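# Shelve aisle cartons and box, move red block to desk

## Task

Work at the last shelving section on each side at the far end of the aisle, and finish three jobs there. First, lift every carton lying on the aisle floor onto a shelf in those end sections; each must rest directly on the shelf (not stacked on another carton), sit level, and stay within the shelf's edges. Second, remove the red foam block from the row of foam blocks in that area and set it on the desk; the yellow blocks must remain upright in their original spots without being rotated. Third, move the long cardboard box from the desk onto a shelf in those end sections; it must rest directly on the shelf (not on a carton), sit level, and must not overhang the shelf's front edge. The desk must stay roughly where it is. If the robot falls over or finishes leaning, the whole task fails.

## Robot and tools

Robot: TidyBot++, a four-caster mobile base (0.54 m long, 0.50 m wide, 0.38 m tall). It carries one seven-joint arm whose shoulder is 0.12 m ahead of the base centre and 0.68 m above the floor. The arm ends in a right hand with five fingers. Two cameras are available: base_camera and wrist_camera. The wrist camera is mounted on the little-finger side and aims at the hand point. The arm begins folded with the hand pointing down, and it projects up to 0.15 m beyond the front of the base.

Frames: the base frame has its origin on the floor below the base centre, with x forward, y left and z up, all in metres. hand_pose and hand_target are reported in this frame. The odometry frame is the base frame as it stood when the scene began. base_odometry is measured from wheel turns, so any slip is counted as motion, and heading (rad, -3.142 to 3.142) is positive to the left. base_tilt is in degrees, positive when leaning forward or right.

move carries one action plus optional "cameras" (a list of "base_camera", "wrist_camera" or "all") and "blocking" (true waits until everything is at rest; false returns after about 0.5 s while motion continues). A move with no action simply reports state and images. Action keys:
- "base": an object holding any of translate_m (forward +), strafe_m (left +), each from -2 to 2 m, and rotate_rad (counter-clockwise from above +, -6.3 to 6.3). These are offsets relative to where the base is when the command begins, measured along its axes at that moment, and are not poses.
- "joints": absolute angles in radians, keyed by name. joint_2_rad (shoulder) runs from -2.249 to 2.249, joint_4_rad (elbow) from -2.579 to 2.579 and joint_6_rad (wrist) from -2.099 to 2.099; joint_1, 3, 5 and 7 take any angle and rotate the short way round. joint_1_rad positive turns the arm clockwise viewed from above, which is the opposite sense to rotate_rad. Hand keys are absolute settings from -1 to 1: hand_little, hand_ring, hand_middle, hand_index, hand_thumb_bend (+1 straight, -1 curled) and hand_thumb_turn (+1 beside the palm, -1 facing the fingers). hand_force_limit (-1 to 1, about 0 to 10 N at the fingertip, 15 N for the thumb) and hand_speed (-0.96 to 1) are settings that cause no motion. Arm view pose: 0, -1.2, 3.142, -2.03, 0, -0.203, -1.832 aims the wrist camera forward and level.
- "target": one list of seven numbers [x, y, z, qw, qx, qy, qz], the absolute hand pose in the base frame (metres, then a quaternion). When a target is used, "joints" may only contain hand keys. The controller chooses the joint angles itself, so the elbow can swing widely.
- "speeds": upper speed caps for this action, translate_m/strafe_m 0.05 to 0.5 m/s and rotate_rad 0.1 to 1.57 rad/s. When moving along both axes, give the speed under only one key.
- "min_time_s": 0.1 to 8, the minimum duration of each arm motion.
A single action must stay under 15 s, and base moves stop at 14 s.

wait {seconds 0 to 10, cameras} lets time pass. stop brakes all running motion. zoom_image {camera, region [x0,y0,x1,y1]} enlarges a part of the latest image, in pixels from the top-left corner, at most 504 by 504. show_instructions displays the reference page. finished_scene {scene: 1} ends the scene permanently.

Results: base_status, joint_status and hand_status show one of moving, done, off_target (resting short, possibly still pushing), not_followed (held back by a check, for example self-collision or an unreachable pose), contact_stop or time_out (uncommanded stops after which later calls in that reply do not run), torque_fault, or limit_stop_at_motor_heat. For the base, "done" only means the wheels turned the commanded amount, even if the base was blocked. hand_stopped_by lists little, ring, middle, index, thumb_bend, thumb_turn as moving, target, force, stalled or fault. The *_load_n values are fingertip forces in N, positive when pushed open; a grip that has slipped shows as loads near 0. motor_effort is given in % of maximum, with the peak in brackets. Motor temperatures are in °C; 60 raises MOTOR HOT and 75 causes a stop.

Grasping: turning the thumb in front of the palm lets the hand wrap objects 0.035 to 0.065 m thick. For a soft grip, close at hand_speed -0.94 or lower. To squeeze more, raise hand_force_limit and send a finger target that is more closed than its current reading. Held weight makes the arm sag, so correct by adding (wanted minus measured) to the previous target. To keep a loaded hand still, resend hand_target, not hand_pose. A hand pointing down reaches no higher than about 0.93 m, and only near the base.

Avoid: driving at full speed into shelves or the desk, pushing the arm or base into anything, catching the arm above about 0.6 m while the base is moving, swinging an extended arm sideways, or reaching far out from the folded posture, since these can tip the robot. Do not knock the yellow blocks or shove the desk. Hard hits can trigger a torque fault, which stops the arm for 10 s.

Each tool is called after "Emit:" as name(argument=value, ...), one argument or row to a line, values as JSON.

Reference images:

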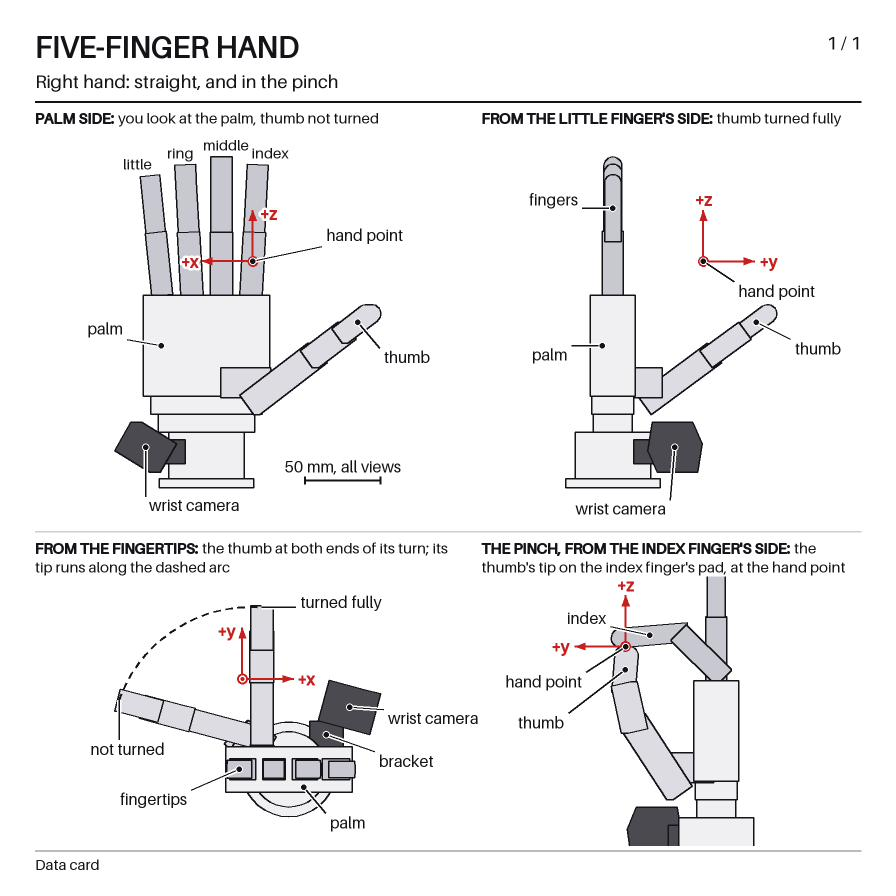

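## Session

Emit:
move(
)

Scene clock: 0.00 s.
Motor temperatures (°C): [29 31 29 29 40 38 30]
base_odometry: x=+0.000 y=+0.000 heading=+0.000
base_tilt: forward=+0.6 right=-0.1
base_status: not commanded
joint_positions: joint_1_rad=+0.046 joint_2_rad=-0.317 joint_3_rad=+3.096 joint_4_rad=-2.501 joint_5_rad=+0.010 joint_6_rad=-0.870 joint_7_rad=+1.603 hand_little=+1.000 hand_ring=+1.000 hand_middle=+1.000 hand_index=+1.000 hand_thumb_turn=+1.000 hand_thumb_bend=+1.000 hand_force_limit=+0.000 hand_speed=-0.800
joint_status: not commanded
hand_stopped_by: target,target,target,target,target,target
little_load_n: 0.0
ring_load_n: 0.0
middle_load_n: 0.0
index_load_n: 0.0
thumb_bend_load_n: 0.0
thumb_turn_load_n: 0.0
motor_effort: joint_1_rad=+0 joint_2_rad=-1 joint_3_rad=+0 joint_4_rad=+10 joint_5_rad=+0 joint_6_rad=+1 joint_7_rad=-1
hand_pose: x=+0.3012 y=+0.0583 z=+0.5808 quat_wxyz=(+0.043, -0.018, +0.999, -0.012) (m; base frame)
hand_target: x=+0.3009 y=+0.0583 z=+0.5806 quat_wxyz=(+0.043, -0.018, +0.999, -0.012) (m; base frame)
hand_status: not commanded
pictures: base_camera, wrist_camera
Images, in order (width x height): base_camera 644x364, wrist_camera 504x504.

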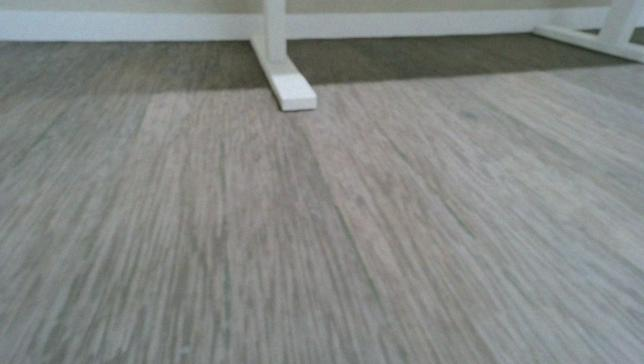

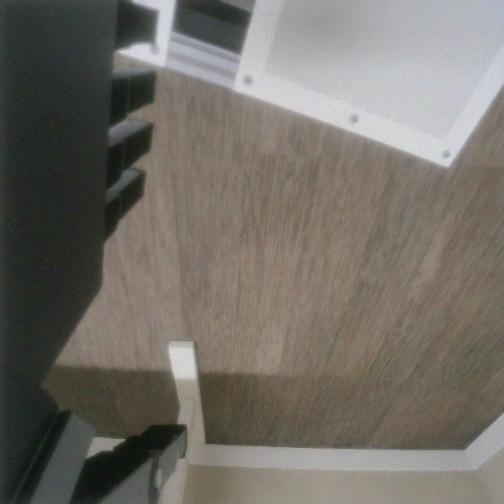

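Emit:
move(
  joints={"joint_1_rad":0,"joint_2_rad":-1.2,"joint_3_rad":3.142,"joint_4_rad":-2.03,"joint_5_rad":0,"joint_6_rad":-0.203,"joint_7_rad":-1.832},
  min_time_s=3,
  cameras=["all"],
)

Scene clock: 9.50 s.
move: done
base_odometry: x=+0.000 y=+0.000 heading=+0.000
base_tilt: forward=+0.6 right=-0.1
base_status: not commanded
joint_positions: joint_1_rad=+0.016 joint_2_rad=-1.185 joint_3_rad=+3.117 joint_4_rad=-2.042 joint_5_rad=+0.010 joint_6_rad=-0.266 joint_7_rad=+4.408 hand_little=+1.000 hand_ring=+1.000 hand_middle=+1.000 hand_index=+1.000 hand_thumb_turn=+1.000 hand_thumb_bend=+1.000 hand_force_limit=+0.000 hand_speed=-0.800
joint_status: all done
hand_stopped_by: target,target,target,target,target,target
little_load_n: 0.0
ring_load_n: 0.0
middle_load_n: 0.0
index_load_n: 0.0
thumb_bend_load_n: 0.0
thumb_turn_load_n: 0.0
motor_effort: joint_1_rad=+0(2) joint_2_rad=+16(18) joint_3_rad=+1(2) joint_4_rad=+13(17) joint_5_rad=+0(1) joint_6_rad=+7(9) joint_7_rad=-1(2)
hand_pose: x=+0.2767 y=-0.0389 z=+1.1439 quat_wxyz=(+0.115, -0.527, +0.072, -0.839)
hand_target: x=+0.2586 y=-0.0490 z=+1.1725 quat_wxyz=(+0.113, -0.490, +0.065, -0.862)
hand_status: not commanded
pictures: base_camera, wrist_camera
Images, in order (width x height): base_camera 644x364, wrist_camera 504x504.

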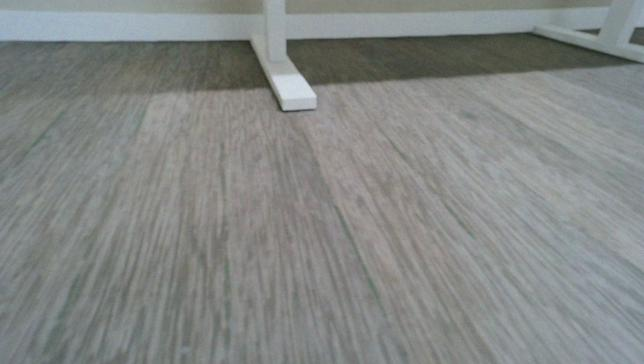

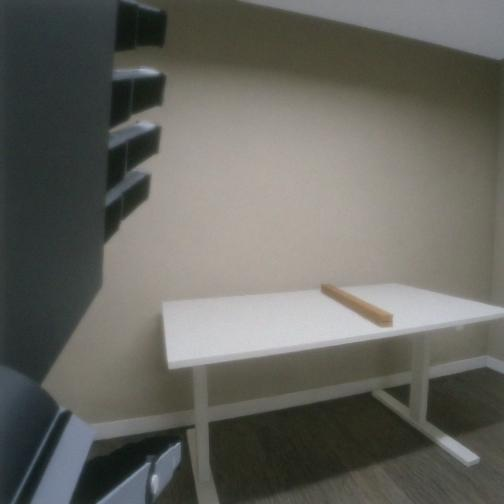

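Emit:
move(
  base={"rotate_rad":-1.0},
  speeds={"rotate_rad":0.6},
  cameras=["all"],
)

Emit:
move(
  base={"rotate_rad":-1.0},
  speeds={"rotate_rad":0.6},
  cameras=["all"],
)

Emit:
move(
  base={"rotate_rad":-1.0},
  speeds={"rotate_rad":0.6},
  cameras=["all"],
)

Emit:
move(
  base={"rotate_rad":-1.0},
  speeds={"rotate_rad":0.6},
  cameras=["all"],
)

Emit:
move(
  base={"rotate_rad":-1.0},
  speeds={"rotate_rad":0.6},
  cameras=["all"],
)

Scene clock: 19.87 s.
move: done
base_odometry: x=+0.000 y=+0.000 heading=-1.000
base_tilt: forward=+0.6 right=-0.1
base_status: done
joint_positions: joint_1_rad=+0.012 joint_2_rad=-1.185 joint_3_rad=+3.119 joint_4_rad=-2.042 joint_5_rad=+0.010 joint_6_rad=-0.266 joint_7_rad=+4.411 hand_little=+1.000 hand_ring=+1.000 hand_middle=+1.000 hand_index=+1.000 hand_thumb_turn=+1.000 hand_thumb_bend=+1.000 hand_force_limit=+0.000 hand_speed=-0.800
joint_status: not commanded
hand_stopped_by: target,target,target,target,target,target
little_load_n: 0.0
ring_load_n: 0.0
middle_load_n: 0.0
index_load_n: 0.0
thumb_bend_load_n: 0.5
thumb_turn_load_n: 0.0
motor_effort: joint_1_rad=+0(1) joint_2_rad=+16(16) joint_3_rad=+1(1) joint_4_rad=+13(13) joint_5_rad=+0(1) joint_6_rad=+7(8) joint_7_rad=+0(1)
hand_pose: x=+0.2767 y=-0.0391 z=+1.1442 quat_wxyz=(+0.115, -0.527, +0.071, -0.839)
hand_target: x=+0.2586 y=-0.0490 z=+1.1725 quat_wxyz=(+0.113, -0.490, +0.065, -0.862)
hand_status: not commanded
pictures: base_camera, wrist_camera
Images, in order (width x height): base_camera 644x364, wrist_camera 504x504.

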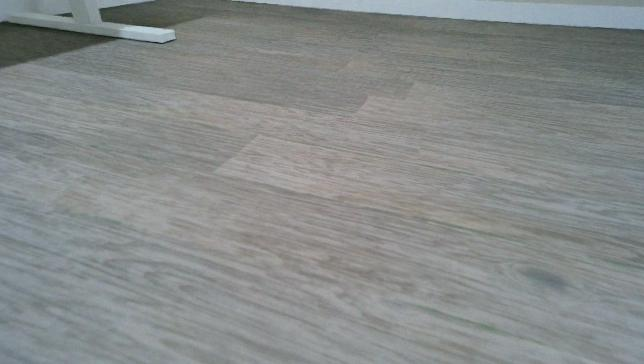

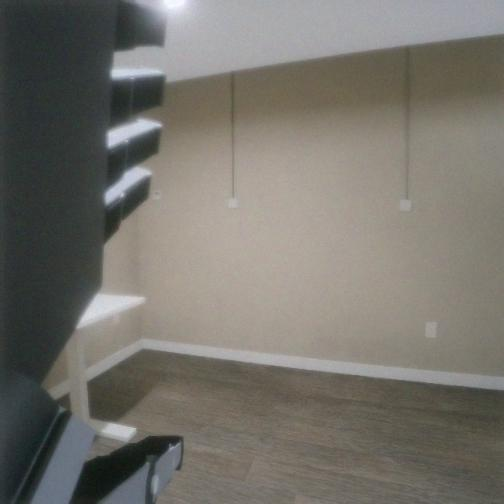

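Scene clock: 22.23 s.
move: done
base_odometry: x=+0.000 y=+0.000 heading=-2.000
base_tilt: forward=+0.6 right=-0.1
base_status: done
joint_positions: joint_1_rad=+0.011 joint_2_rad=-1.185 joint_3_rad=+3.119 joint_4_rad=-2.042 joint_5_rad=+0.010 joint_6_rad=-0.266 joint_7_rad=+4.411 hand_little=+1.000 hand_ring=+1.000 hand_middle=+1.000 hand_index=+1.000 hand_thumb_turn=+1.000 hand_thumb_bend=+1.000 hand_force_limit=+0.000 hand_speed=-0.800
joint_status: not commanded
hand_stopped_by: target,target,target,target,target,target
little_load_n: 0.5
ring_load_n: 0.0
middle_load_n: 0.0
index_load_n: -0.5
thumb_bend_load_n: 0.0
thumb_turn_load_n: 0.0
motor_effort: joint_1_rad=-1(1) joint_2_rad=+15(16) joint_3_rad=+1(1) joint_4_rad=+13(14) joint_5_rad=-1(1) joint_6_rad=+7(8) joint_7_rad=-1(1)
hand_pose: x=+0.2768 y=-0.0390 z=+1.1442 quat_wxyz=(+0.116, -0.527, +0.070, -0.839)
hand_target: x=+0.2586 y=-0.0490 z=+1.1725 quat_wxyz=(+0.113, -0.490, +0.065, -0.862)
hand_status: not commanded
pictures: base_camera, wrist_camera
Images, in order (width x height): base_camera 644x364, wrist_camera 504x504.

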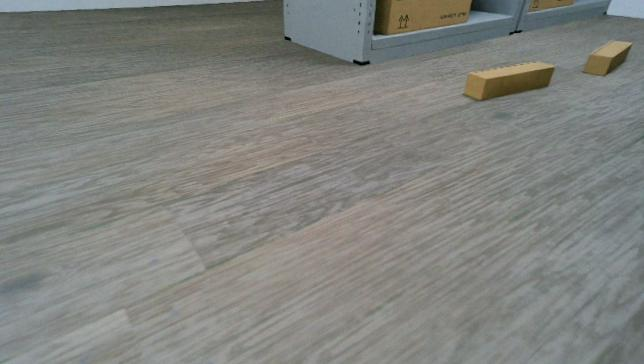

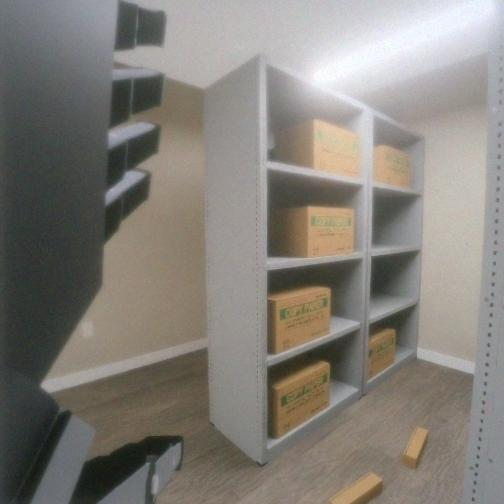

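Scene clock: 24.60 s.
move: done
base_odometry: x=+0.000 y=+0.000 heading=-2.999
base_tilt: forward=+0.6 right=-0.1
base_status: done
joint_positions: joint_1_rad=+0.010 joint_2_rad=-1.185 joint_3_rad=+3.119 joint_4_rad=-2.042 joint_5_rad=+0.010 joint_6_rad=-0.266 joint_7_rad=+4.411 hand_little=+1.000 hand_ring=+1.000 hand_middle=+1.000 hand_index=+1.000 hand_thumb_turn=+1.000 hand_thumb_bend=+1.000 hand_force_limit=+0.000 hand_speed=-0.800
joint_status: not commanded
hand_stopped_by: target,target,target,target,target,target
little_load_n: 0.0
ring_load_n: 0.0
middle_load_n: 0.0
index_load_n: 0.0
thumb_bend_load_n: 0.0
thumb_turn_load_n: 0.0
motor_effort: joint_1_rad=+0(1) joint_2_rad=+15(16) joint_3_rad=+0(1) joint_4_rad=+13(13) joint_5_rad=+0(1) joint_6_rad=+7(8) joint_7_rad=-1(1)
hand_pose: x=+0.2768 y=-0.0391 z=+1.1442 quat_wxyz=(+0.116, -0.527, +0.070, -0.839)
hand_target: x=+0.2586 y=-0.0490 z=+1.1725 quat_wxyz=(+0.113, -0.490, +0.065, -0.862)
hand_status: not commanded
pictures: base_camera, wrist_camera
Images, in order (width x height): base_camera 644x364, wrist_camera 504x504.

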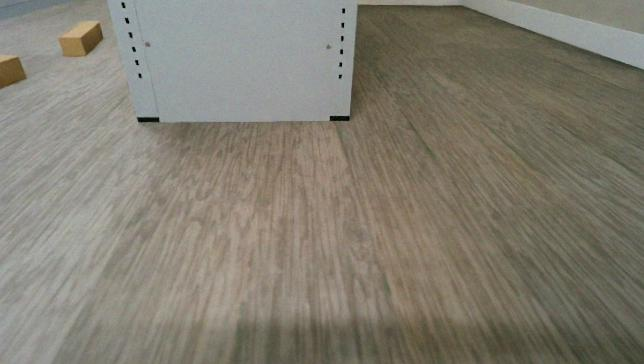

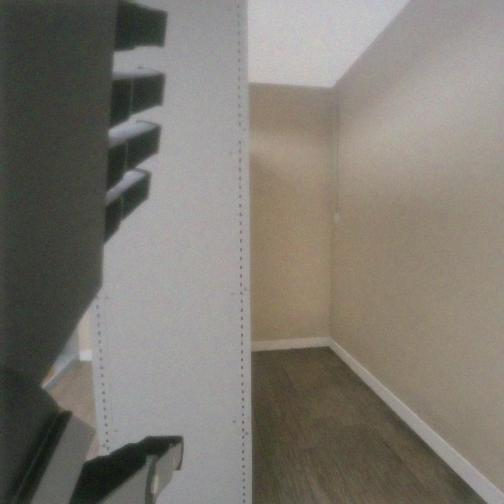

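Scene clock: 26.97 s.
move: done
base_odometry: x=+0.000 y=+0.000 heading=+2.284
base_tilt: forward=+0.6 right=-0.1
base_status: done
joint_positions: joint_1_rad=+0.009 joint_2_rad=-1.185 joint_3_rad=+3.120 joint_4_rad=-2.042 joint_5_rad=+0.010 joint_6_rad=-0.266 joint_7_rad=+4.411 hand_little=+1.000 hand_ring=+1.000 hand_middle=+1.000 hand_index=+1.000 hand_thumb_turn=+1.000 hand_thumb_bend=+1.000 hand_force_limit=+0.000 hand_speed=-0.800
joint_status: not commanded
hand_stopped_by: target,target,target,target,target,target
little_load_n: 0.0
ring_load_n: 0.0
middle_load_n: 0.0
index_load_n: 0.0
thumb_bend_load_n: 0.0
thumb_turn_load_n: 0.0
motor_effort: joint_1_rad=+0(2) joint_2_rad=+16(16) joint_3_rad=+0(1) joint_4_rad=+13(13) joint_5_rad=-1(1) joint_6_rad=+8(8) joint_7_rad=-1(1)
hand_pose: x=+0.2768 y=-0.0391 z=+1.1442 quat_wxyz=(+0.116, -0.527, +0.070, -0.839)
hand_target: x=+0.2586 y=-0.0490 z=+1.1725 quat_wxyz=(+0.113, -0.490, +0.065, -0.862)
hand_status: not commanded
pictures: base_camera, wrist_camera
Images, in order (width x height): base_camera 644x364, wrist_camera 504x504.

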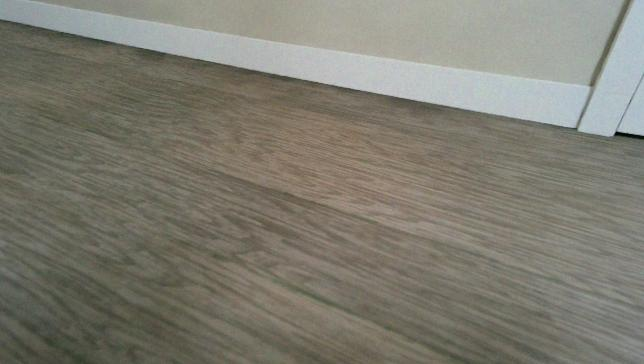

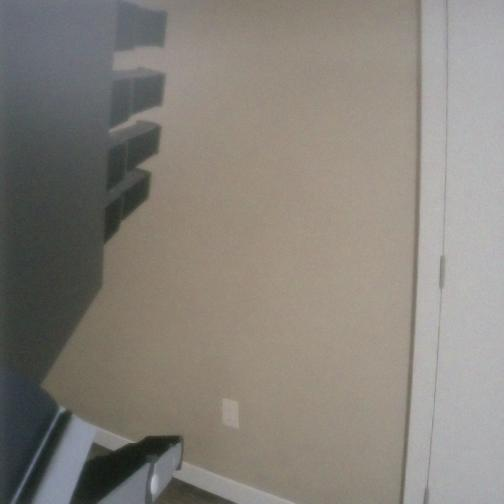

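Scene clock: 29.33 s.
move: done
base_odometry: x=+0.000 y=+0.000 heading=+1.284
base_tilt: forward=+0.6 right=-0.1
base_status: done
joint_positions: joint_1_rad=+0.009 joint_2_rad=-1.185 joint_3_rad=+3.120 joint_4_rad=-2.042 joint_5_rad=+0.010 joint_6_rad=-0.265 joint_7_rad=+4.411 hand_little=+1.000 hand_ring=+1.000 hand_middle=+1.000 hand_index=+1.000 hand_thumb_turn=+1.000 hand_thumb_bend=+1.000 hand_force_limit=+0.000 hand_speed=-0.800
joint_status: not commanded
hand_stopped_by: target,target,target,target,target,target
little_load_n: 0.0
ring_load_n: 0.0
middle_load_n: 0.0
index_load_n: -0.5
thumb_bend_load_n: 0.0
thumb_turn_load_n: 0.0
motor_effort: joint_1_rad=+0(1) joint_2_rad=+15(16) joint_3_rad=+1(1) joint_4_rad=+13(13) joint_5_rad=-1(1) joint_6_rad=+8(8) joint_7_rad=-1(1)
hand_pose: x=+0.2768 y=-0.0390 z=+1.1442 quat_wxyz=(+0.117, -0.527, +0.070, -0.839)
hand_target: x=+0.2586 y=-0.0490 z=+1.1725 quat_wxyz=(+0.113, -0.490, +0.065, -0.862)
hand_status: not commanded
pictures: base_camera, wrist_camera
Images, in order (width x height): base_camera 644x364, wrist_camera 504x504.

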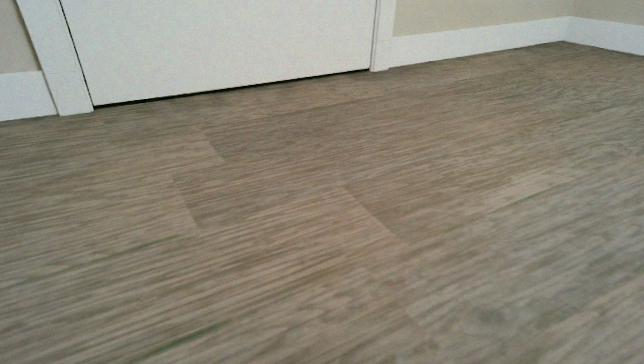

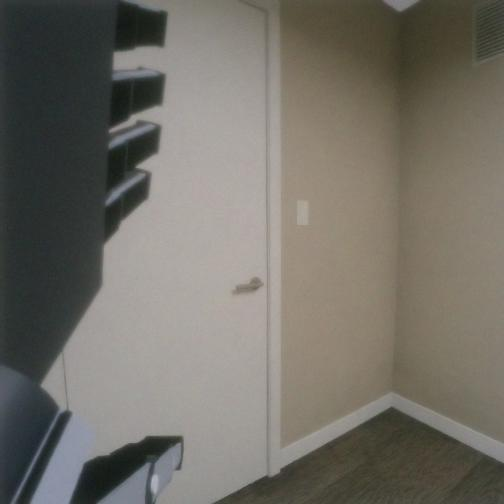

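Emit:
move(
  base={"rotate_rad":2.6},
  speeds={"rotate_rad":0.8},
  cameras=["all"],
)

Scene clock: 38.63 s.
move: done
base_odometry: x=+0.000 y=+0.000 heading=-2.399
base_tilt: forward=+0.6 right=-0.1
base_status: done
joint_positions: joint_1_rad=+0.008 joint_2_rad=-1.185 joint_3_rad=+3.121 joint_4_rad=-2.042 joint_5_rad=+0.010 joint_6_rad=-0.265 joint_7_rad=+4.411 hand_little=+1.000 hand_ring=+1.000 hand_middle=+1.000 hand_index=+1.000 hand_thumb_turn=+1.000 hand_thumb_bend=+1.000 hand_force_limit=+0.000 hand_speed=-0.800
joint_status: not commanded
hand_stopped_by: target,target,target,target,target,target
little_load_n: 0.0
ring_load_n: 0.0
middle_load_n: 0.0
index_load_n: 0.0
thumb_bend_load_n: 0.0
thumb_turn_load_n: 0.0
motor_effort: joint_1_rad=+0(2) joint_2_rad=+16(16) joint_3_rad=+0(2) joint_4_rad=+13(14) joint_5_rad=+0(1) joint_6_rad=+8(8) joint_7_rad=-1(1)
hand_pose: x=+0.2768 y=-0.0396 z=+1.1444 quat_wxyz=(+0.117, -0.527, +0.071, -0.839)
hand_target: x=+0.2586 y=-0.0490 z=+1.1725 quat_wxyz=(+0.113, -0.490, +0.065, -0.862)
hand_status: not commanded
pictures: base_camera, wrist_camera
Images, in order (width x height): base_camera 644x364, wrist_camera 504x504.

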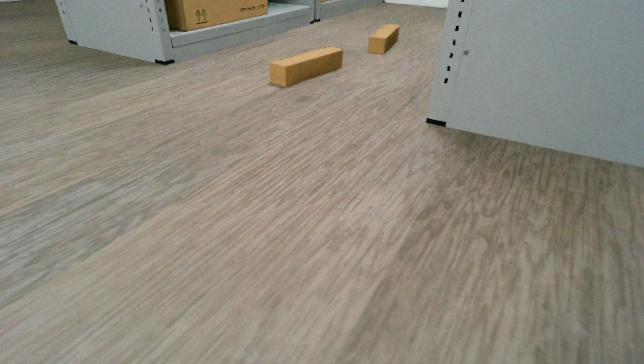

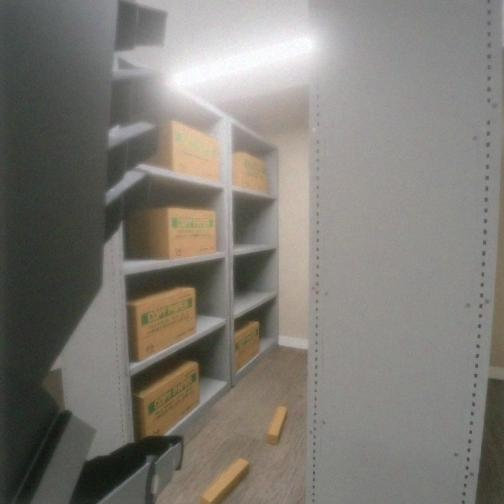

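Emit:
move(
  base={"translate_m":0.5,"strafe_m":0.5},
  speeds={"translate_m":0.4},
  cameras=["all"],
)

Emit:
move(
  base={"rotate_rad":-0.4},
  speeds={"rotate_rad":0.8},
  cameras=["all"],
)

Scene clock: 47.57 s.
move: done
base_odometry: x=-0.030 y=-0.706 heading=-2.399
base_tilt: forward=+0.6 right=-0.1
base_status: done
joint_positions: joint_1_rad=+0.006 joint_2_rad=-1.188 joint_3_rad=+3.127 joint_4_rad=-2.041 joint_5_rad=+0.010 joint_6_rad=-0.264 joint_7_rad=+4.411 hand_little=+1.000 hand_ring=+1.000 hand_middle=+1.000 hand_index=+1.000 hand_thumb_turn=+1.000 hand_thumb_bend=+1.000 hand_force_limit=+0.000 hand_speed=-0.800
joint_status: not commanded
hand_stopped_by: target,target,target,target,target,target
little_load_n: 0.0
ring_load_n: 0.5
middle_load_n: 0.0
index_load_n: 0.0
thumb_bend_load_n: 0.0
thumb_turn_load_n: 0.0
motor_effort: joint_1_rad=+0(2) joint_2_rad=+16(18) joint_3_rad=+0(2) joint_4_rad=+13(14) joint_5_rad=+0(1) joint_6_rad=+8(8) joint_7_rad=+0(1)
hand_pose: x=+0.2753 y=-0.0421 z=+1.1452 quat_wxyz=(+0.119, -0.525, +0.072, -0.840)
hand_target: x=+0.2586 y=-0.0490 z=+1.1725 quat_wxyz=(+0.113, -0.490, +0.065, -0.862)
hand_status: not commanded
pictures: base_camera, wrist_camera
Images, in order (width x height): base_camera 644x364, wrist_camera 504x504.

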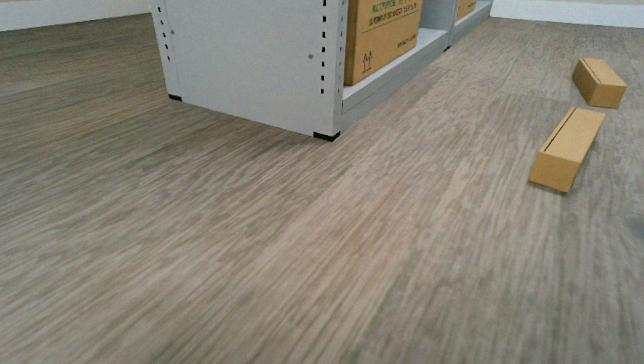

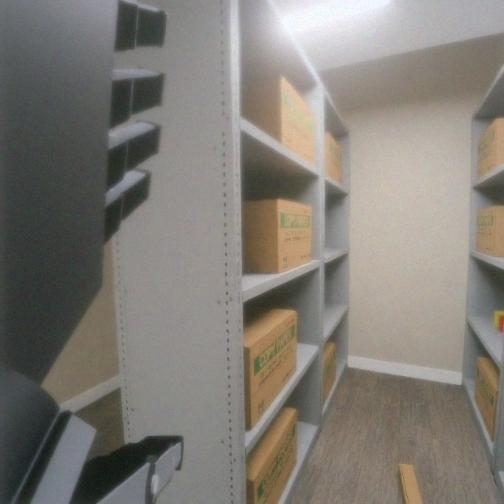

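Scene clock: 48.87 s.
move: done
base_odometry: x=-0.030 y=-0.707 heading=-2.799
base_tilt: forward=+0.6 right=-0.1
base_status: done
joint_positions: joint_1_rad=+0.006 joint_2_rad=-1.188 joint_3_rad=+3.127 joint_4_rad=-2.041 joint_5_rad=+0.010 joint_6_rad=-0.264 joint_7_rad=+4.411 hand_little=+1.000 hand_ring=+1.000 hand_middle=+1.000 hand_index=+1.000 hand_thumb_turn=+1.000 hand_thumb_bend=+1.000 hand_force_limit=+0.000 hand_speed=-0.800
joint_status: not commanded
hand_stopped_by: target,target,target,target,target,target
little_load_n: 0.0
ring_load_n: 0.0
middle_load_n: 0.0
index_load_n: 0.0
thumb_bend_load_n: 0.0
thumb_turn_load_n: 0.0
motor_effort: joint_1_rad=+0(1) joint_2_rad=+15(16) joint_3_rad=+0(1) joint_4_rad=+13(14) joint_5_rad=+0(1) joint_6_rad=+8(8) joint_7_rad=-1(1)
hand_pose: x=+0.2753 y=-0.0421 z=+1.1452 quat_wxyz=(+0.119, -0.525, +0.072, -0.840)
hand_target: x=+0.2586 y=-0.0490 z=+1.1725 quat_wxyz=(+0.113, -0.490, +0.065, -0.862)
hand_status: not commanded
pictures: base_camera, wrist_camera
Images, in order (width x height): base_camera 644x364, wrist_camera 504x504.

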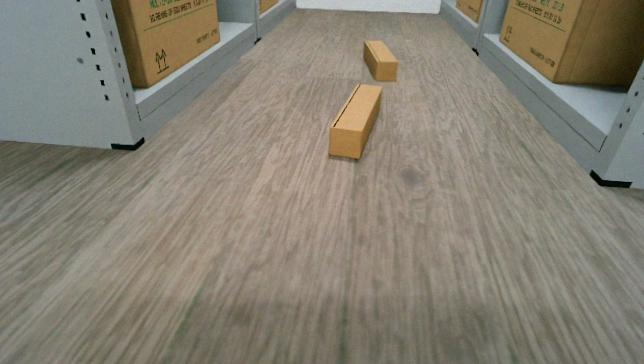

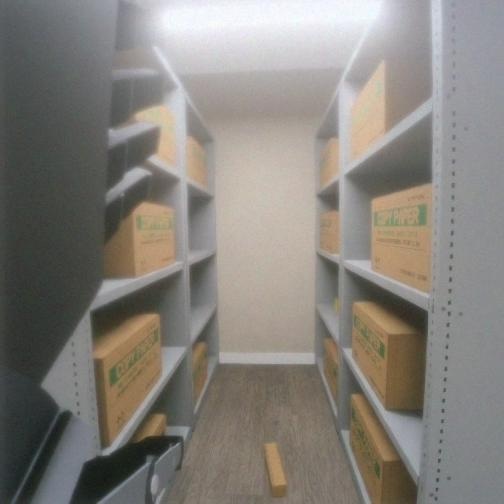

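Emit:
move(
  base={"rotate_rad":-0.104},
  speeds={"rotate_rad":0.5},
  cameras=["all"],
)

Emit:
move(
  base={"translate_m":0.3},
  speeds={"translate_m":0.3},
  cameras=["all"],
)

Scene clock: 72.70 s.
move: done
base_odometry: x=-0.030 y=-0.707 heading=-2.903
base_tilt: forward=+0.6 right=-0.1
base_status: done
joint_positions: joint_1_rad=+0.006 joint_2_rad=-1.188 joint_3_rad=+3.127 joint_4_rad=-2.041 joint_5_rad=+0.010 joint_6_rad=-0.264 joint_7_rad=+4.411 hand_little=+1.000 hand_ring=+1.000 hand_middle=+1.000 hand_index=+1.000 hand_thumb_turn=+1.000 hand_thumb_bend=+1.000 hand_force_limit=+0.000 hand_speed=-0.800
joint_status: not commanded
hand_stopped_by: target,target,target,target,target,target
little_load_n: 0.0
ring_load_n: 0.0
middle_load_n: 0.0
index_load_n: 0.0
thumb_bend_load_n: 0.0
thumb_turn_load_n: 0.0
motor_effort: joint_1_rad=+0(1) joint_2_rad=+16(16) joint_3_rad=+0(1) joint_4_rad=+13(13) joint_5_rad=+0(1) joint_6_rad=+7(8) joint_7_rad=-1(1)
hand_pose: x=+0.2753 y=-0.0421 z=+1.1452 quat_wxyz=(+0.119, -0.525, +0.072, -0.840)
hand_target: x=+0.2586 y=-0.0490 z=+1.1725 quat_wxyz=(+0.113, -0.490, +0.065, -0.862)
hand_status: not commanded
pictures: base_camera, wrist_camera
Images, in order (width x height): base_camera 644x364, wrist_camera 504x504.

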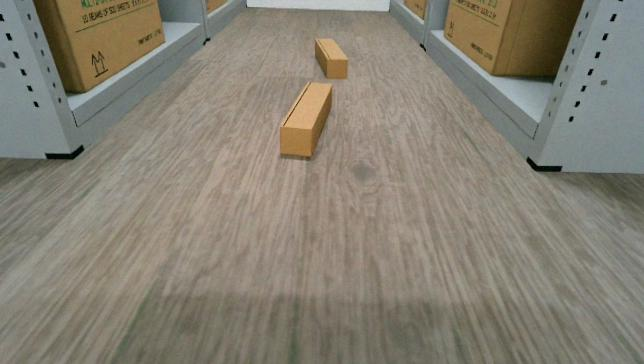

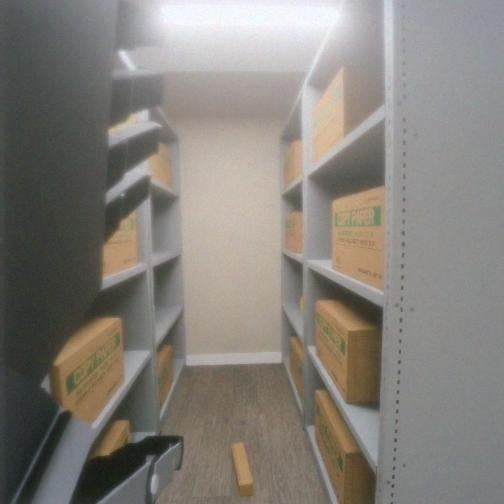

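Scene clock: 74.67 s.
move: done
base_odometry: x=-0.322 y=-0.777 heading=-2.903
base_tilt: forward=+0.5 right=-0.1
base_status: done
joint_positions: joint_1_rad=+0.006 joint_2_rad=-1.189 joint_3_rad=+3.127 joint_4_rad=-2.041 joint_5_rad=+0.010 joint_6_rad=-0.263 joint_7_rad=+4.411 hand_little=+1.000 hand_ring=+1.000 hand_middle=+1.000 hand_index=+1.000 hand_thumb_turn=+1.000 hand_thumb_bend=+1.000 hand_force_limit=+0.000 hand_speed=-0.800
joint_status: not commanded
hand_stopped_by: target,target,target,target,target,target
little_load_n: 0.0
ring_load_n: 0.0
middle_load_n: 0.0
index_load_n: 0.0
thumb_bend_load_n: 0.0
thumb_turn_load_n: 0.0
motor_effort: joint_1_rad=+0(1) joint_2_rad=+16(18) joint_3_rad=+1(1) joint_4_rad=+13(14) joint_5_rad=-1(1) joint_6_rad=+7(8) joint_7_rad=-1(1)
hand_pose: x=+0.2749 y=-0.0421 z=+1.1457 quat_wxyz=(+0.119, -0.524, +0.072, -0.840)
hand_target: x=+0.2586 y=-0.0490 z=+1.1725 quat_wxyz=(+0.113, -0.490, +0.065, -0.862)
hand_status: not commanded
pictures: base_camera, wrist_camera
Images, in order (width x height): base_camera 644x364, wrist_camera 504x504.

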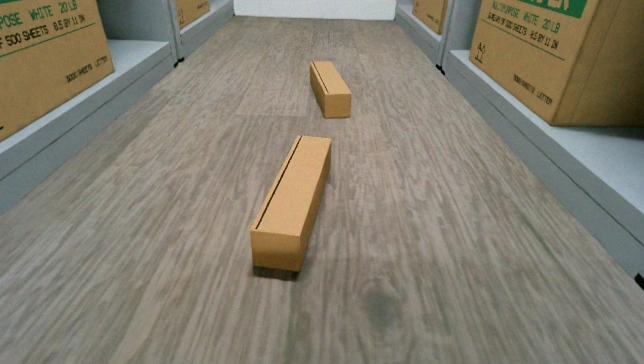

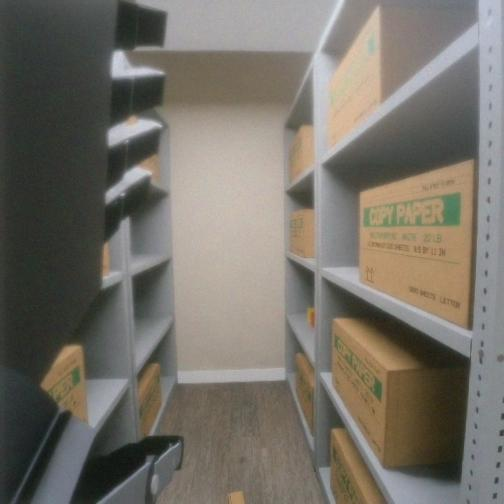

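Emit:
move(
  base={"strafe_m":0.036},
  speeds={"strafe_m":0.2},
  target=[0.48, 0.0, 0.6, 0.3827, -0.9239, 0, 0],
  joints={"hand_thumb_turn":-1},
  min_time_s=5,
  cameras=["all"],
)

Scene clock: 158.80 s.
move: done
base_odometry: x=-0.313 y=-0.812 heading=-2.903
base_tilt: forward=+0.6 right=-0.1
base_status: done
joint_positions: joint_1_rad=-2.014 joint_2_rad=-1.464 joint_3_rad=+4.173 joint_4_rad=-1.812 joint_5_rad=+0.771 joint_6_rad=-1.413 joint_7_rad=+3.895 hand_little=+1.000 hand_ring=+1.000 hand_middle=+1.000 hand_index=+1.000 hand_thumb_turn=-1.000 hand_thumb_bend=+1.000 hand_force_limit=+0.000 hand_speed=-0.800
joint_status: all done
hand_stopped_by: target,target,target,target,target,target
little_load_n: 0.0
ring_load_n: 0.0
middle_load_n: 0.0
index_load_n: 0.0
thumb_bend_load_n: 0.0
thumb_turn_load_n: 0.0
motor_effort: joint_1_rad=+1(2) joint_2_rad=+25(25) joint_3_rad=-12(12) joint_4_rad=+4(14) joint_5_rad=-4(4) joint_6_rad=+5(8) joint_7_rad=-1(1)
hand_pose: x=+0.4812 y=+0.0173 z=+0.6228 quat_wxyz=(+0.404, -0.914, -0.027, -0.025)
hand_target: x=+0.4800 y=+0.0000 z=+0.6000 quat_wxyz=(+0.383, -0.924, +0.000, +0.000)
hand_status: done (0.029 m and 5.0 deg from the pose sent, 0.584 m and 116.0 deg at the start)
pictures: base_camera, wrist_camera
Images, in order (width x height): base_camera 644x364, wrist_camera 504x504.

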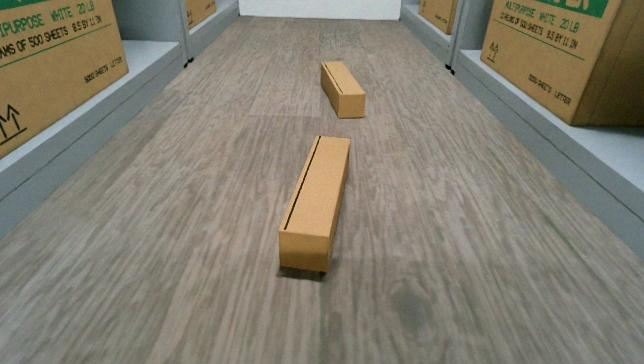

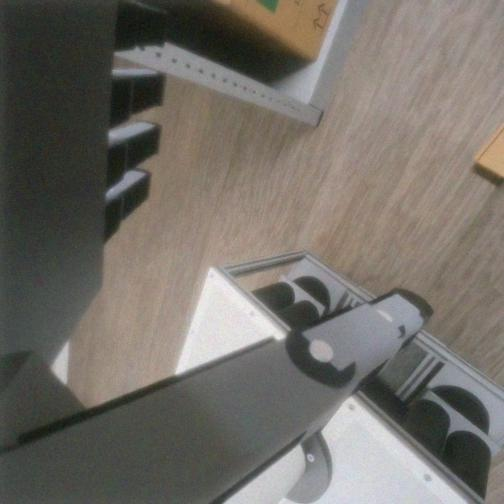

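Emit:
move(
  base={"translate_m":0.2},
  speeds={"translate_m":0.2},
)

Emit:
move(
  target=[0.545, 0.03, 0.25, 0.3814, -0.9207, 0.0775, -0.0321],
  min_time_s=4,
  cameras=["all"],
)

Scene clock: 166.17 s.
move: done
base_odometry: x=-0.508 y=-0.860 heading=-2.903
base_tilt: forward=+0.6 right=-0.1
base_status: done
joint_positions: joint_1_rad=-2.017 joint_2_rad=-1.465 joint_3_rad=+4.174 joint_4_rad=-1.807 joint_5_rad=+0.775 joint_6_rad=-1.416 joint_7_rad=+3.895 hand_little=+1.000 hand_ring=+1.000 hand_middle=+1.000 hand_index=+1.000 hand_thumb_turn=-1.000 hand_thumb_bend=+1.000 hand_force_limit=+0.000 hand_speed=-0.800
joint_status: not commanded
hand_stopped_by: target,target,target,target,target,target
little_load_n: 0.0
ring_load_n: 0.0
middle_load_n: 0.0
index_load_n: 0.0
thumb_bend_load_n: 0.0
thumb_turn_load_n: 0.0
motor_effort: joint_1_rad=+0(2) joint_2_rad=+25(26) joint_3_rad=-11(13) joint_4_rad=+4(5) joint_5_rad=-3(5) joint_6_rad=+5(6) joint_7_rad=-1(1)
hand_pose: x=+0.4829 y=+0.0165 z=+0.6220 quat_wxyz=(+0.403, -0.915, -0.026, -0.025)
hand_target: x=+0.4800 y=+0.0000 z=+0.6000 quat_wxyz=(+0.383, -0.924, +0.000, +0.000)
hand_status: not commanded
pictures: none

Scene clock: 170.50 s.
move: done
base_odometry: x=-0.508 y=-0.860 heading=-2.903
base_tilt: forward=+0.6 right=-0.1
base_status: not commanded
joint_positions: joint_1_rad=-2.017 joint_2_rad=-1.917 joint_3_rad=+4.836 joint_4_rad=-1.784 joint_5_rad=+1.311 joint_6_rad=-1.023 joint_7_rad=+4.046 hand_little=+1.000 hand_ring=+1.000 hand_middle=+1.000 hand_index=+1.000 hand_thumb_turn=-1.000 hand_thumb_bend=+1.000 hand_force_limit=+0.000 hand_speed=-0.800
joint_status: not commanded
hand_stopped_by: target,target,target,target,target,target
little_load_n: 0.0
ring_load_n: -0.5
middle_load_n: 0.0
index_load_n: 0.0
thumb_bend_load_n: 0.0
thumb_turn_load_n: 0.0
motor_effort: joint_1_rad=+0(1) joint_2_rad=+24(27) joint_3_rad=-13(14) joint_4_rad=-5(5) joint_5_rad=-4(5) joint_6_rad=+4(5) joint_7_rad=-1(1)
hand_pose: x=+0.5266 y=+0.0319 z=+0.2678 quat_wxyz=(+0.378, -0.922, +0.079, -0.001)
hand_target: x=+0.5450 y=+0.0297 z=+0.2499 quat_wxyz=(+0.381, -0.921, +0.078, -0.032)
hand_status: done (0.026 m and 3.6 deg from the pose sent, 0.377 m and 12.1 deg at the start)
pictures: base_camera, wrist_camera
Images, in order (width x height): base_camera 644x364, wrist_camera 504x504.

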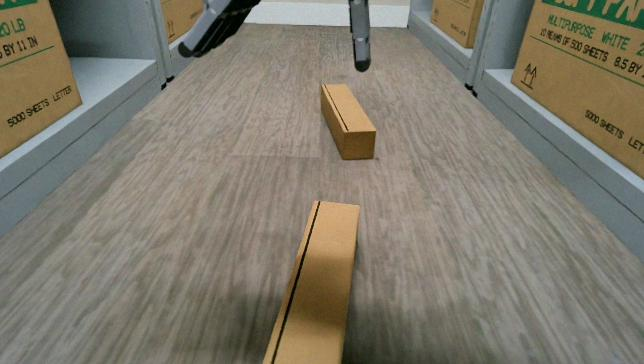

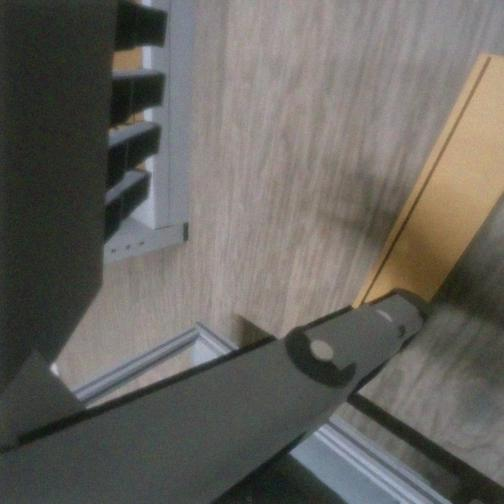

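Emit:
move(
  target=[0.56, -0.002, 0.115, 0.3814, -0.9207, 0.0775, -0.0321],
  min_time_s=3,
  cameras=["all"],
)

Scene clock: 184.73 s.
move: off_target
base_odometry: x=-0.508 y=-0.860 heading=-2.903
base_tilt: forward=+0.6 right=+0.0
base_status: not commanded
joint_positions: joint_1_rad=-1.880 joint_2_rad=-1.819 joint_3_rad=+5.413 joint_4_rad=-1.570 joint_5_rad=+1.167 joint_6_rad=-0.581 joint_7_rad=+4.167 hand_little=+1.000 hand_ring=+1.000 hand_middle=+1.000 hand_index=+1.000 hand_thumb_turn=-1.000 hand_thumb_bend=+1.000 hand_force_limit=+0.000 hand_speed=-0.800
joint_status: not commanded
hand_stopped_by: target,target,target,target,target,target
little_load_n: 0.0
ring_load_n: 0.0
middle_load_n: 0.0
index_load_n: -0.5
thumb_bend_load_n: 0.0
thumb_turn_load_n: 0.0
motor_effort: joint_1_rad=+1(2) joint_2_rad=+27(28) joint_3_rad=-11(14) joint_4_rad=-4(6) joint_5_rad=-2(5) joint_6_rad=+1(4) joint_7_rad=-1(1)
hand_pose: x=+0.4739 y=-0.1257 z=+0.0933 quat_wxyz=(+0.279, -0.919, +0.277, -0.007)
hand_target: x=+0.4848 y=-0.1400 z=+0.0917 quat_wxyz=(+0.278, -0.908, +0.311, -0.024)
hand_status: off_target (0.152 m and 25.9 deg from the pose sent, 0.160 m and 3.6 deg at the start)
pictures: base_camera, wrist_camera
Images, in order (width x height): base_camera 644x364, wrist_camera 504x504.

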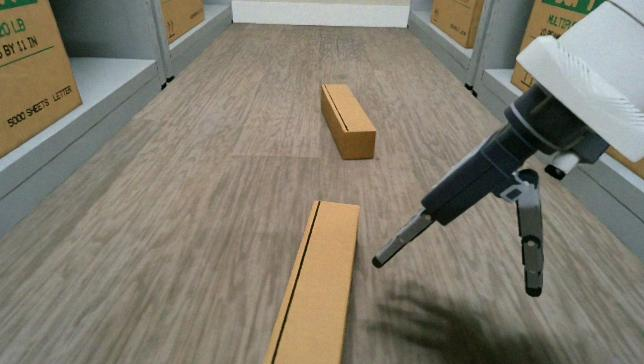

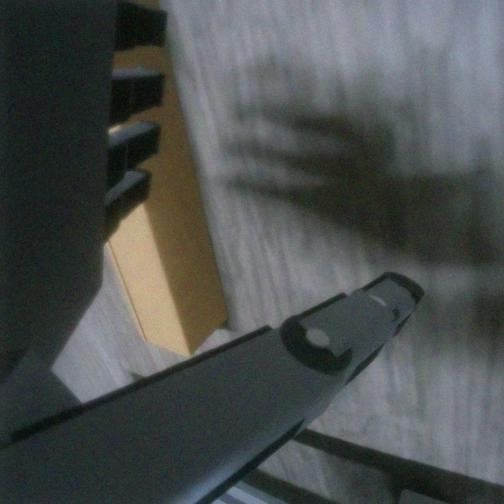

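Emit:
move(
  joints={"joint_1_rad":-2.014,"joint_2_rad":-1.464,"joint_3_rad":4.173,"joint_4_rad":-1.812,"joint_5_rad":0.771,"joint_6_rad":-1.413,"joint_7_rad":3.895},
  min_time_s=3,
)

Emit:
move(
  joints={"joint_1_rad":0,"joint_2_rad":-1.2,"joint_3_rad":3.142,"joint_4_rad":-2.03,"joint_5_rad":0,"joint_6_rad":-0.8,"joint_7_rad":-1.832},
  min_time_s=4,
  cameras=["wrist_camera"],
)

Emit:
move(
  joints={"joint_1_rad":0.407,"joint_2_rad":1.111,"joint_3_rad":3.142,"joint_4_rad":-1.733,"joint_5_rad":-1.061,"joint_6_rad":-0.899,"joint_7_rad":-0.370},
  min_time_s=6,
  cameras=["all"],
)

Scene clock: 232.07 s.
move: done
base_odometry: x=-0.508 y=-0.860 heading=-2.903
base_tilt: forward=+0.7 right=-0.1
base_status: not commanded
joint_positions: joint_1_rad=-1.998 joint_2_rad=-1.487 joint_3_rad=+4.206 joint_4_rad=-1.795 joint_5_rad=+0.812 joint_6_rad=-1.352 joint_7_rad=+3.936 hand_little=+1.000 hand_ring=+1.000 hand_middle=+1.000 hand_index=+1.000 hand_thumb_turn=-1.000 hand_thumb_bend=+1.000 hand_force_limit=+0.000 hand_speed=-0.800
joint_status: all done
hand_stopped_by: target,target,target,target,target,target
little_load_n: 0.0
ring_load_n: 0.0
middle_load_n: 0.0
index_load_n: 0.0
thumb_bend_load_n: 0.0
thumb_turn_load_n: 0.0
motor_effort: joint_1_rad=+0(1) joint_2_rad=+25(30) joint_3_rad=-12(16) joint_4_rad=+4(6) joint_5_rad=-4(5) joint_6_rad=+5(6) joint_7_rad=-1(2)
hand_pose: x=+0.5100 y=+0.0135 z=+0.6138 quat_wxyz=(+0.417, -0.907, -0.011, -0.056)
hand_target: x=+0.4811 y=+0.0171 z=+0.6225 quat_wxyz=(+0.404, -0.914, -0.027, -0.025)
hand_status: not commanded
pictures: none

Scene clock: 236.37 s.
move: done
base_odometry: x=-0.508 y=-0.860 heading=-2.903
base_tilt: forward=+0.6 right=-0.1
base_status: not commanded
joint_positions: joint_1_rad=-0.013 joint_2_rad=-1.223 joint_3_rad=+3.163 joint_4_rad=-2.004 joint_5_rad=+0.041 joint_6_rad=-0.866 joint_7_rad=+4.409 hand_little=+1.000 hand_ring=+1.000 hand_middle=+1.000 hand_index=+1.000 hand_thumb_turn=-1.000 hand_thumb_bend=+1.000 hand_force_limit=+0.000 hand_speed=-0.800
joint_status: all done
hand_stopped_by: target,target,target,target,target,target
little_load_n: 0.0
ring_load_n: 0.0
middle_load_n: 0.0
index_load_n: 0.0
thumb_bend_load_n: 0.5
thumb_turn_load_n: 0.0
motor_effort: joint_1_rad=+0(3) joint_2_rad=+16(27) joint_3_rad=+0(13) joint_4_rad=+12(14) joint_5_rad=+0(5) joint_6_rad=+8(10) joint_7_rad=-1(2)
hand_pose: x=+0.2612 y=-0.0633 z=+0.9771 quat_wxyz=(+0.092, -0.724, +0.116, -0.673)
hand_target: x=+0.2776 y=-0.0490 z=+0.9821 quat_wxyz=(+0.089, -0.721, +0.095, -0.680)
hand_status: not commanded
Images, in order (width x height): wrist_camera 504x504.

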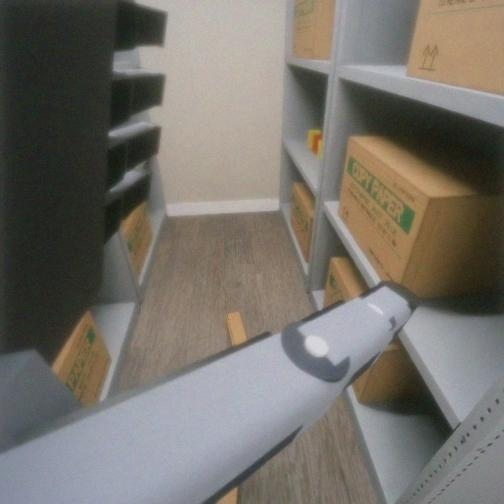

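Scene clock: 242.67 s.
move: done
base_odometry: x=-0.508 y=-0.860 heading=-2.903
base_tilt: forward=+0.6 right=-0.1
base_status: not commanded
joint_positions: joint_1_rad=+0.392 joint_2_rad=+1.084 joint_3_rad=+3.163 joint_4_rad=-1.749 joint_5_rad=-1.020 joint_6_rad=-0.866 joint_7_rad=+5.870 hand_little=+1.000 hand_ring=+1.000 hand_middle=+1.000 hand_index=+1.000 hand_thumb_turn=-1.000 hand_thumb_bend=+1.000 hand_force_limit=+0.000 hand_speed=-0.800
joint_status: all done
hand_stopped_by: target,target,target,target,target,target
little_load_n: 0.0
ring_load_n: 0.0
middle_load_n: 0.0
index_load_n: 0.0
thumb_bend_load_n: 0.0
thumb_turn_load_n: 0.0
motor_effort: joint_1_rad=+1(2) joint_2_rad=-31(34) joint_3_rad=-3(3) joint_4_rad=+3(17) joint_5_rad=-2(4) joint_6_rad=-4(9) joint_7_rad=+0(2)
hand_pose: x=+0.5375 y=-0.0127 z=+0.2982 quat_wxyz=(+0.353, -0.933, +0.069, -0.017)
hand_target: x=+0.5470 y=+0.0027 z=+0.2977 quat_wxyz=(+0.382, -0.921, +0.067, -0.028)
hand_status: not commanded
pictures: base_camera, wrist_camera
Images, in order (width x height): base_camera 644x364, wrist_camera 504x504.

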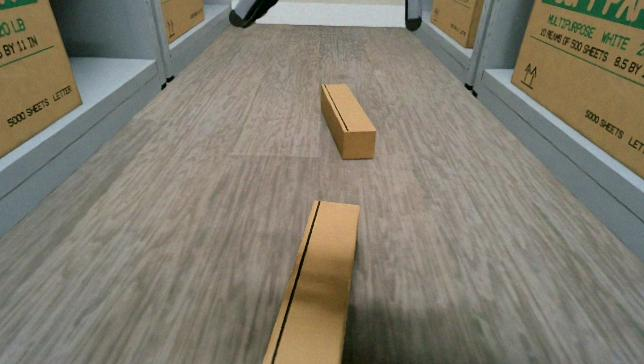

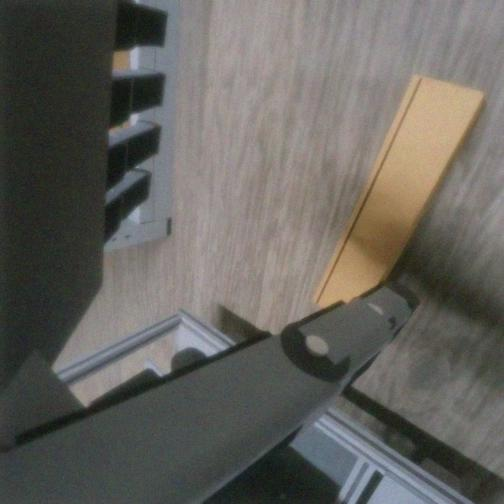

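Emit:
move(
  joints={"joint_1_rad":0.42,"joint_2_rad":1.54,"joint_3_rad":3.142,"joint_4_rad":-1.4565,"joint_5_rad":-1.20,"joint_6_rad":-0.855,"joint_7_rad":-0.175},
  min_time_s=4,
  cameras=["all"],
)

Scene clock: 256.73 s.
move: done
base_odometry: x=-0.508 y=-0.860 heading=-2.903
base_tilt: forward=+0.7 right=-0.1
base_status: not commanded
joint_positions: joint_1_rad=+0.404 joint_2_rad=+1.505 joint_3_rad=+3.163 joint_4_rad=-1.472 joint_5_rad=-1.160 joint_6_rad=-0.866 joint_7_rad=+6.068 hand_little=+1.000 hand_ring=+1.000 hand_middle=+1.000 hand_index=+1.000 hand_thumb_turn=-1.000 hand_thumb_bend=+1.000 hand_force_limit=+0.000 hand_speed=-0.800
joint_status: all done
hand_stopped_by: target,target,target,target,target,target
little_load_n: 0.0
ring_load_n: 0.0
middle_load_n: 0.0
index_load_n: 0.0
thumb_bend_load_n: 0.0
thumb_turn_load_n: 0.0
motor_effort: joint_1_rad=+1(2) joint_2_rad=-33(34) joint_3_rad=-3(4) joint_4_rad=+1(5) joint_5_rad=-1(3) joint_6_rad=-5(6) joint_7_rad=-1(2)
hand_pose: x=+0.5429 y=-0.0009 z=+0.1300 quat_wxyz=(+0.384, -0.921, +0.066, -0.022)
hand_target: x=+0.5490 y=+0.0047 z=+0.1179 quat_wxyz=(+0.393, -0.916, +0.075, -0.037)
hand_status: not commanded
pictures: base_camera, wrist_camera
Images, in order (width x height): base_camera 644x364, wrist_camera 504x504.

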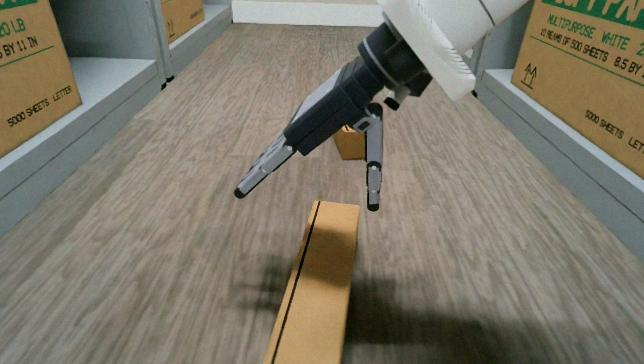

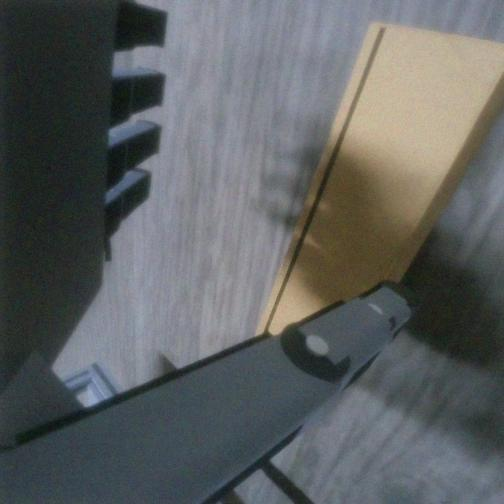

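Emit:
move(
  joints={"joint_1_rad":0.438,"joint_2_rad":1.74,"joint_3_rad":3.13,"joint_4_rad":-1.255,"joint_5_rad":-1.198,"joint_6_rad":-0.835,"joint_7_rad":-0.19},
  min_time_s=3,
  cameras=["all"],
)

Scene clock: 269.73 s.
move: done
base_odometry: x=-0.508 y=-0.860 heading=-2.903
base_tilt: forward=+0.6 right=+0.0
base_status: not commanded
joint_positions: joint_1_rad=+0.422 joint_2_rad=+1.704 joint_3_rad=+3.157 joint_4_rad=-1.271 joint_5_rad=-1.160 joint_6_rad=-0.866 joint_7_rad=+6.068 hand_little=+1.000 hand_ring=+1.000 hand_middle=+1.000 hand_index=+1.000 hand_thumb_turn=-1.000 hand_thumb_bend=+1.000 hand_force_limit=+0.000 hand_speed=-0.800
joint_status: all done
hand_stopped_by: target,target,target,target,target,target
little_load_n: 0.0
ring_load_n: 0.0
middle_load_n: 0.0
index_load_n: 0.0
thumb_bend_load_n: -0.5
thumb_turn_load_n: 0.0
motor_effort: joint_1_rad=+1(2) joint_2_rad=-32(34) joint_3_rad=-4(4) joint_4_rad=+1(3) joint_5_rad=-1(2) joint_6_rad=-5(6) joint_7_rad=-1(2)
hand_pose: x=+0.5428 y=-0.0049 z=+0.0477 quat_wxyz=(+0.386, -0.919, +0.072, -0.027)
hand_target: x=+0.5467 y=+0.0003 z=+0.0328 quat_wxyz=(+0.388, -0.916, +0.090, -0.041)
hand_status: not commanded
pictures: base_camera, wrist_camera
Images, in order (width x height): base_camera 644x364, wrist_camera 504x504.

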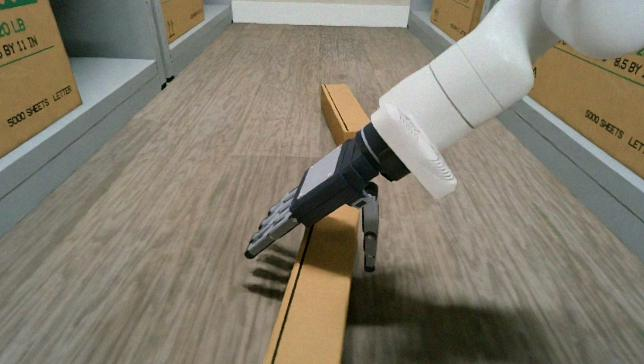

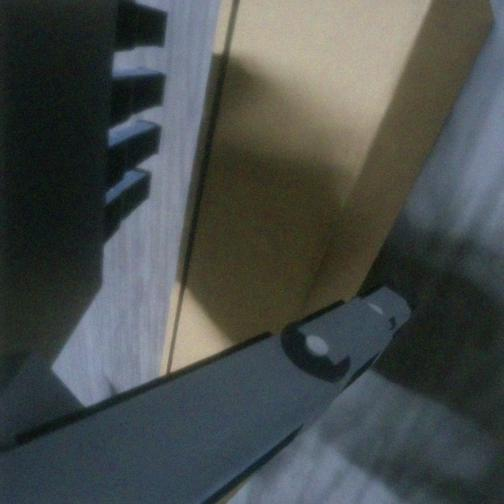

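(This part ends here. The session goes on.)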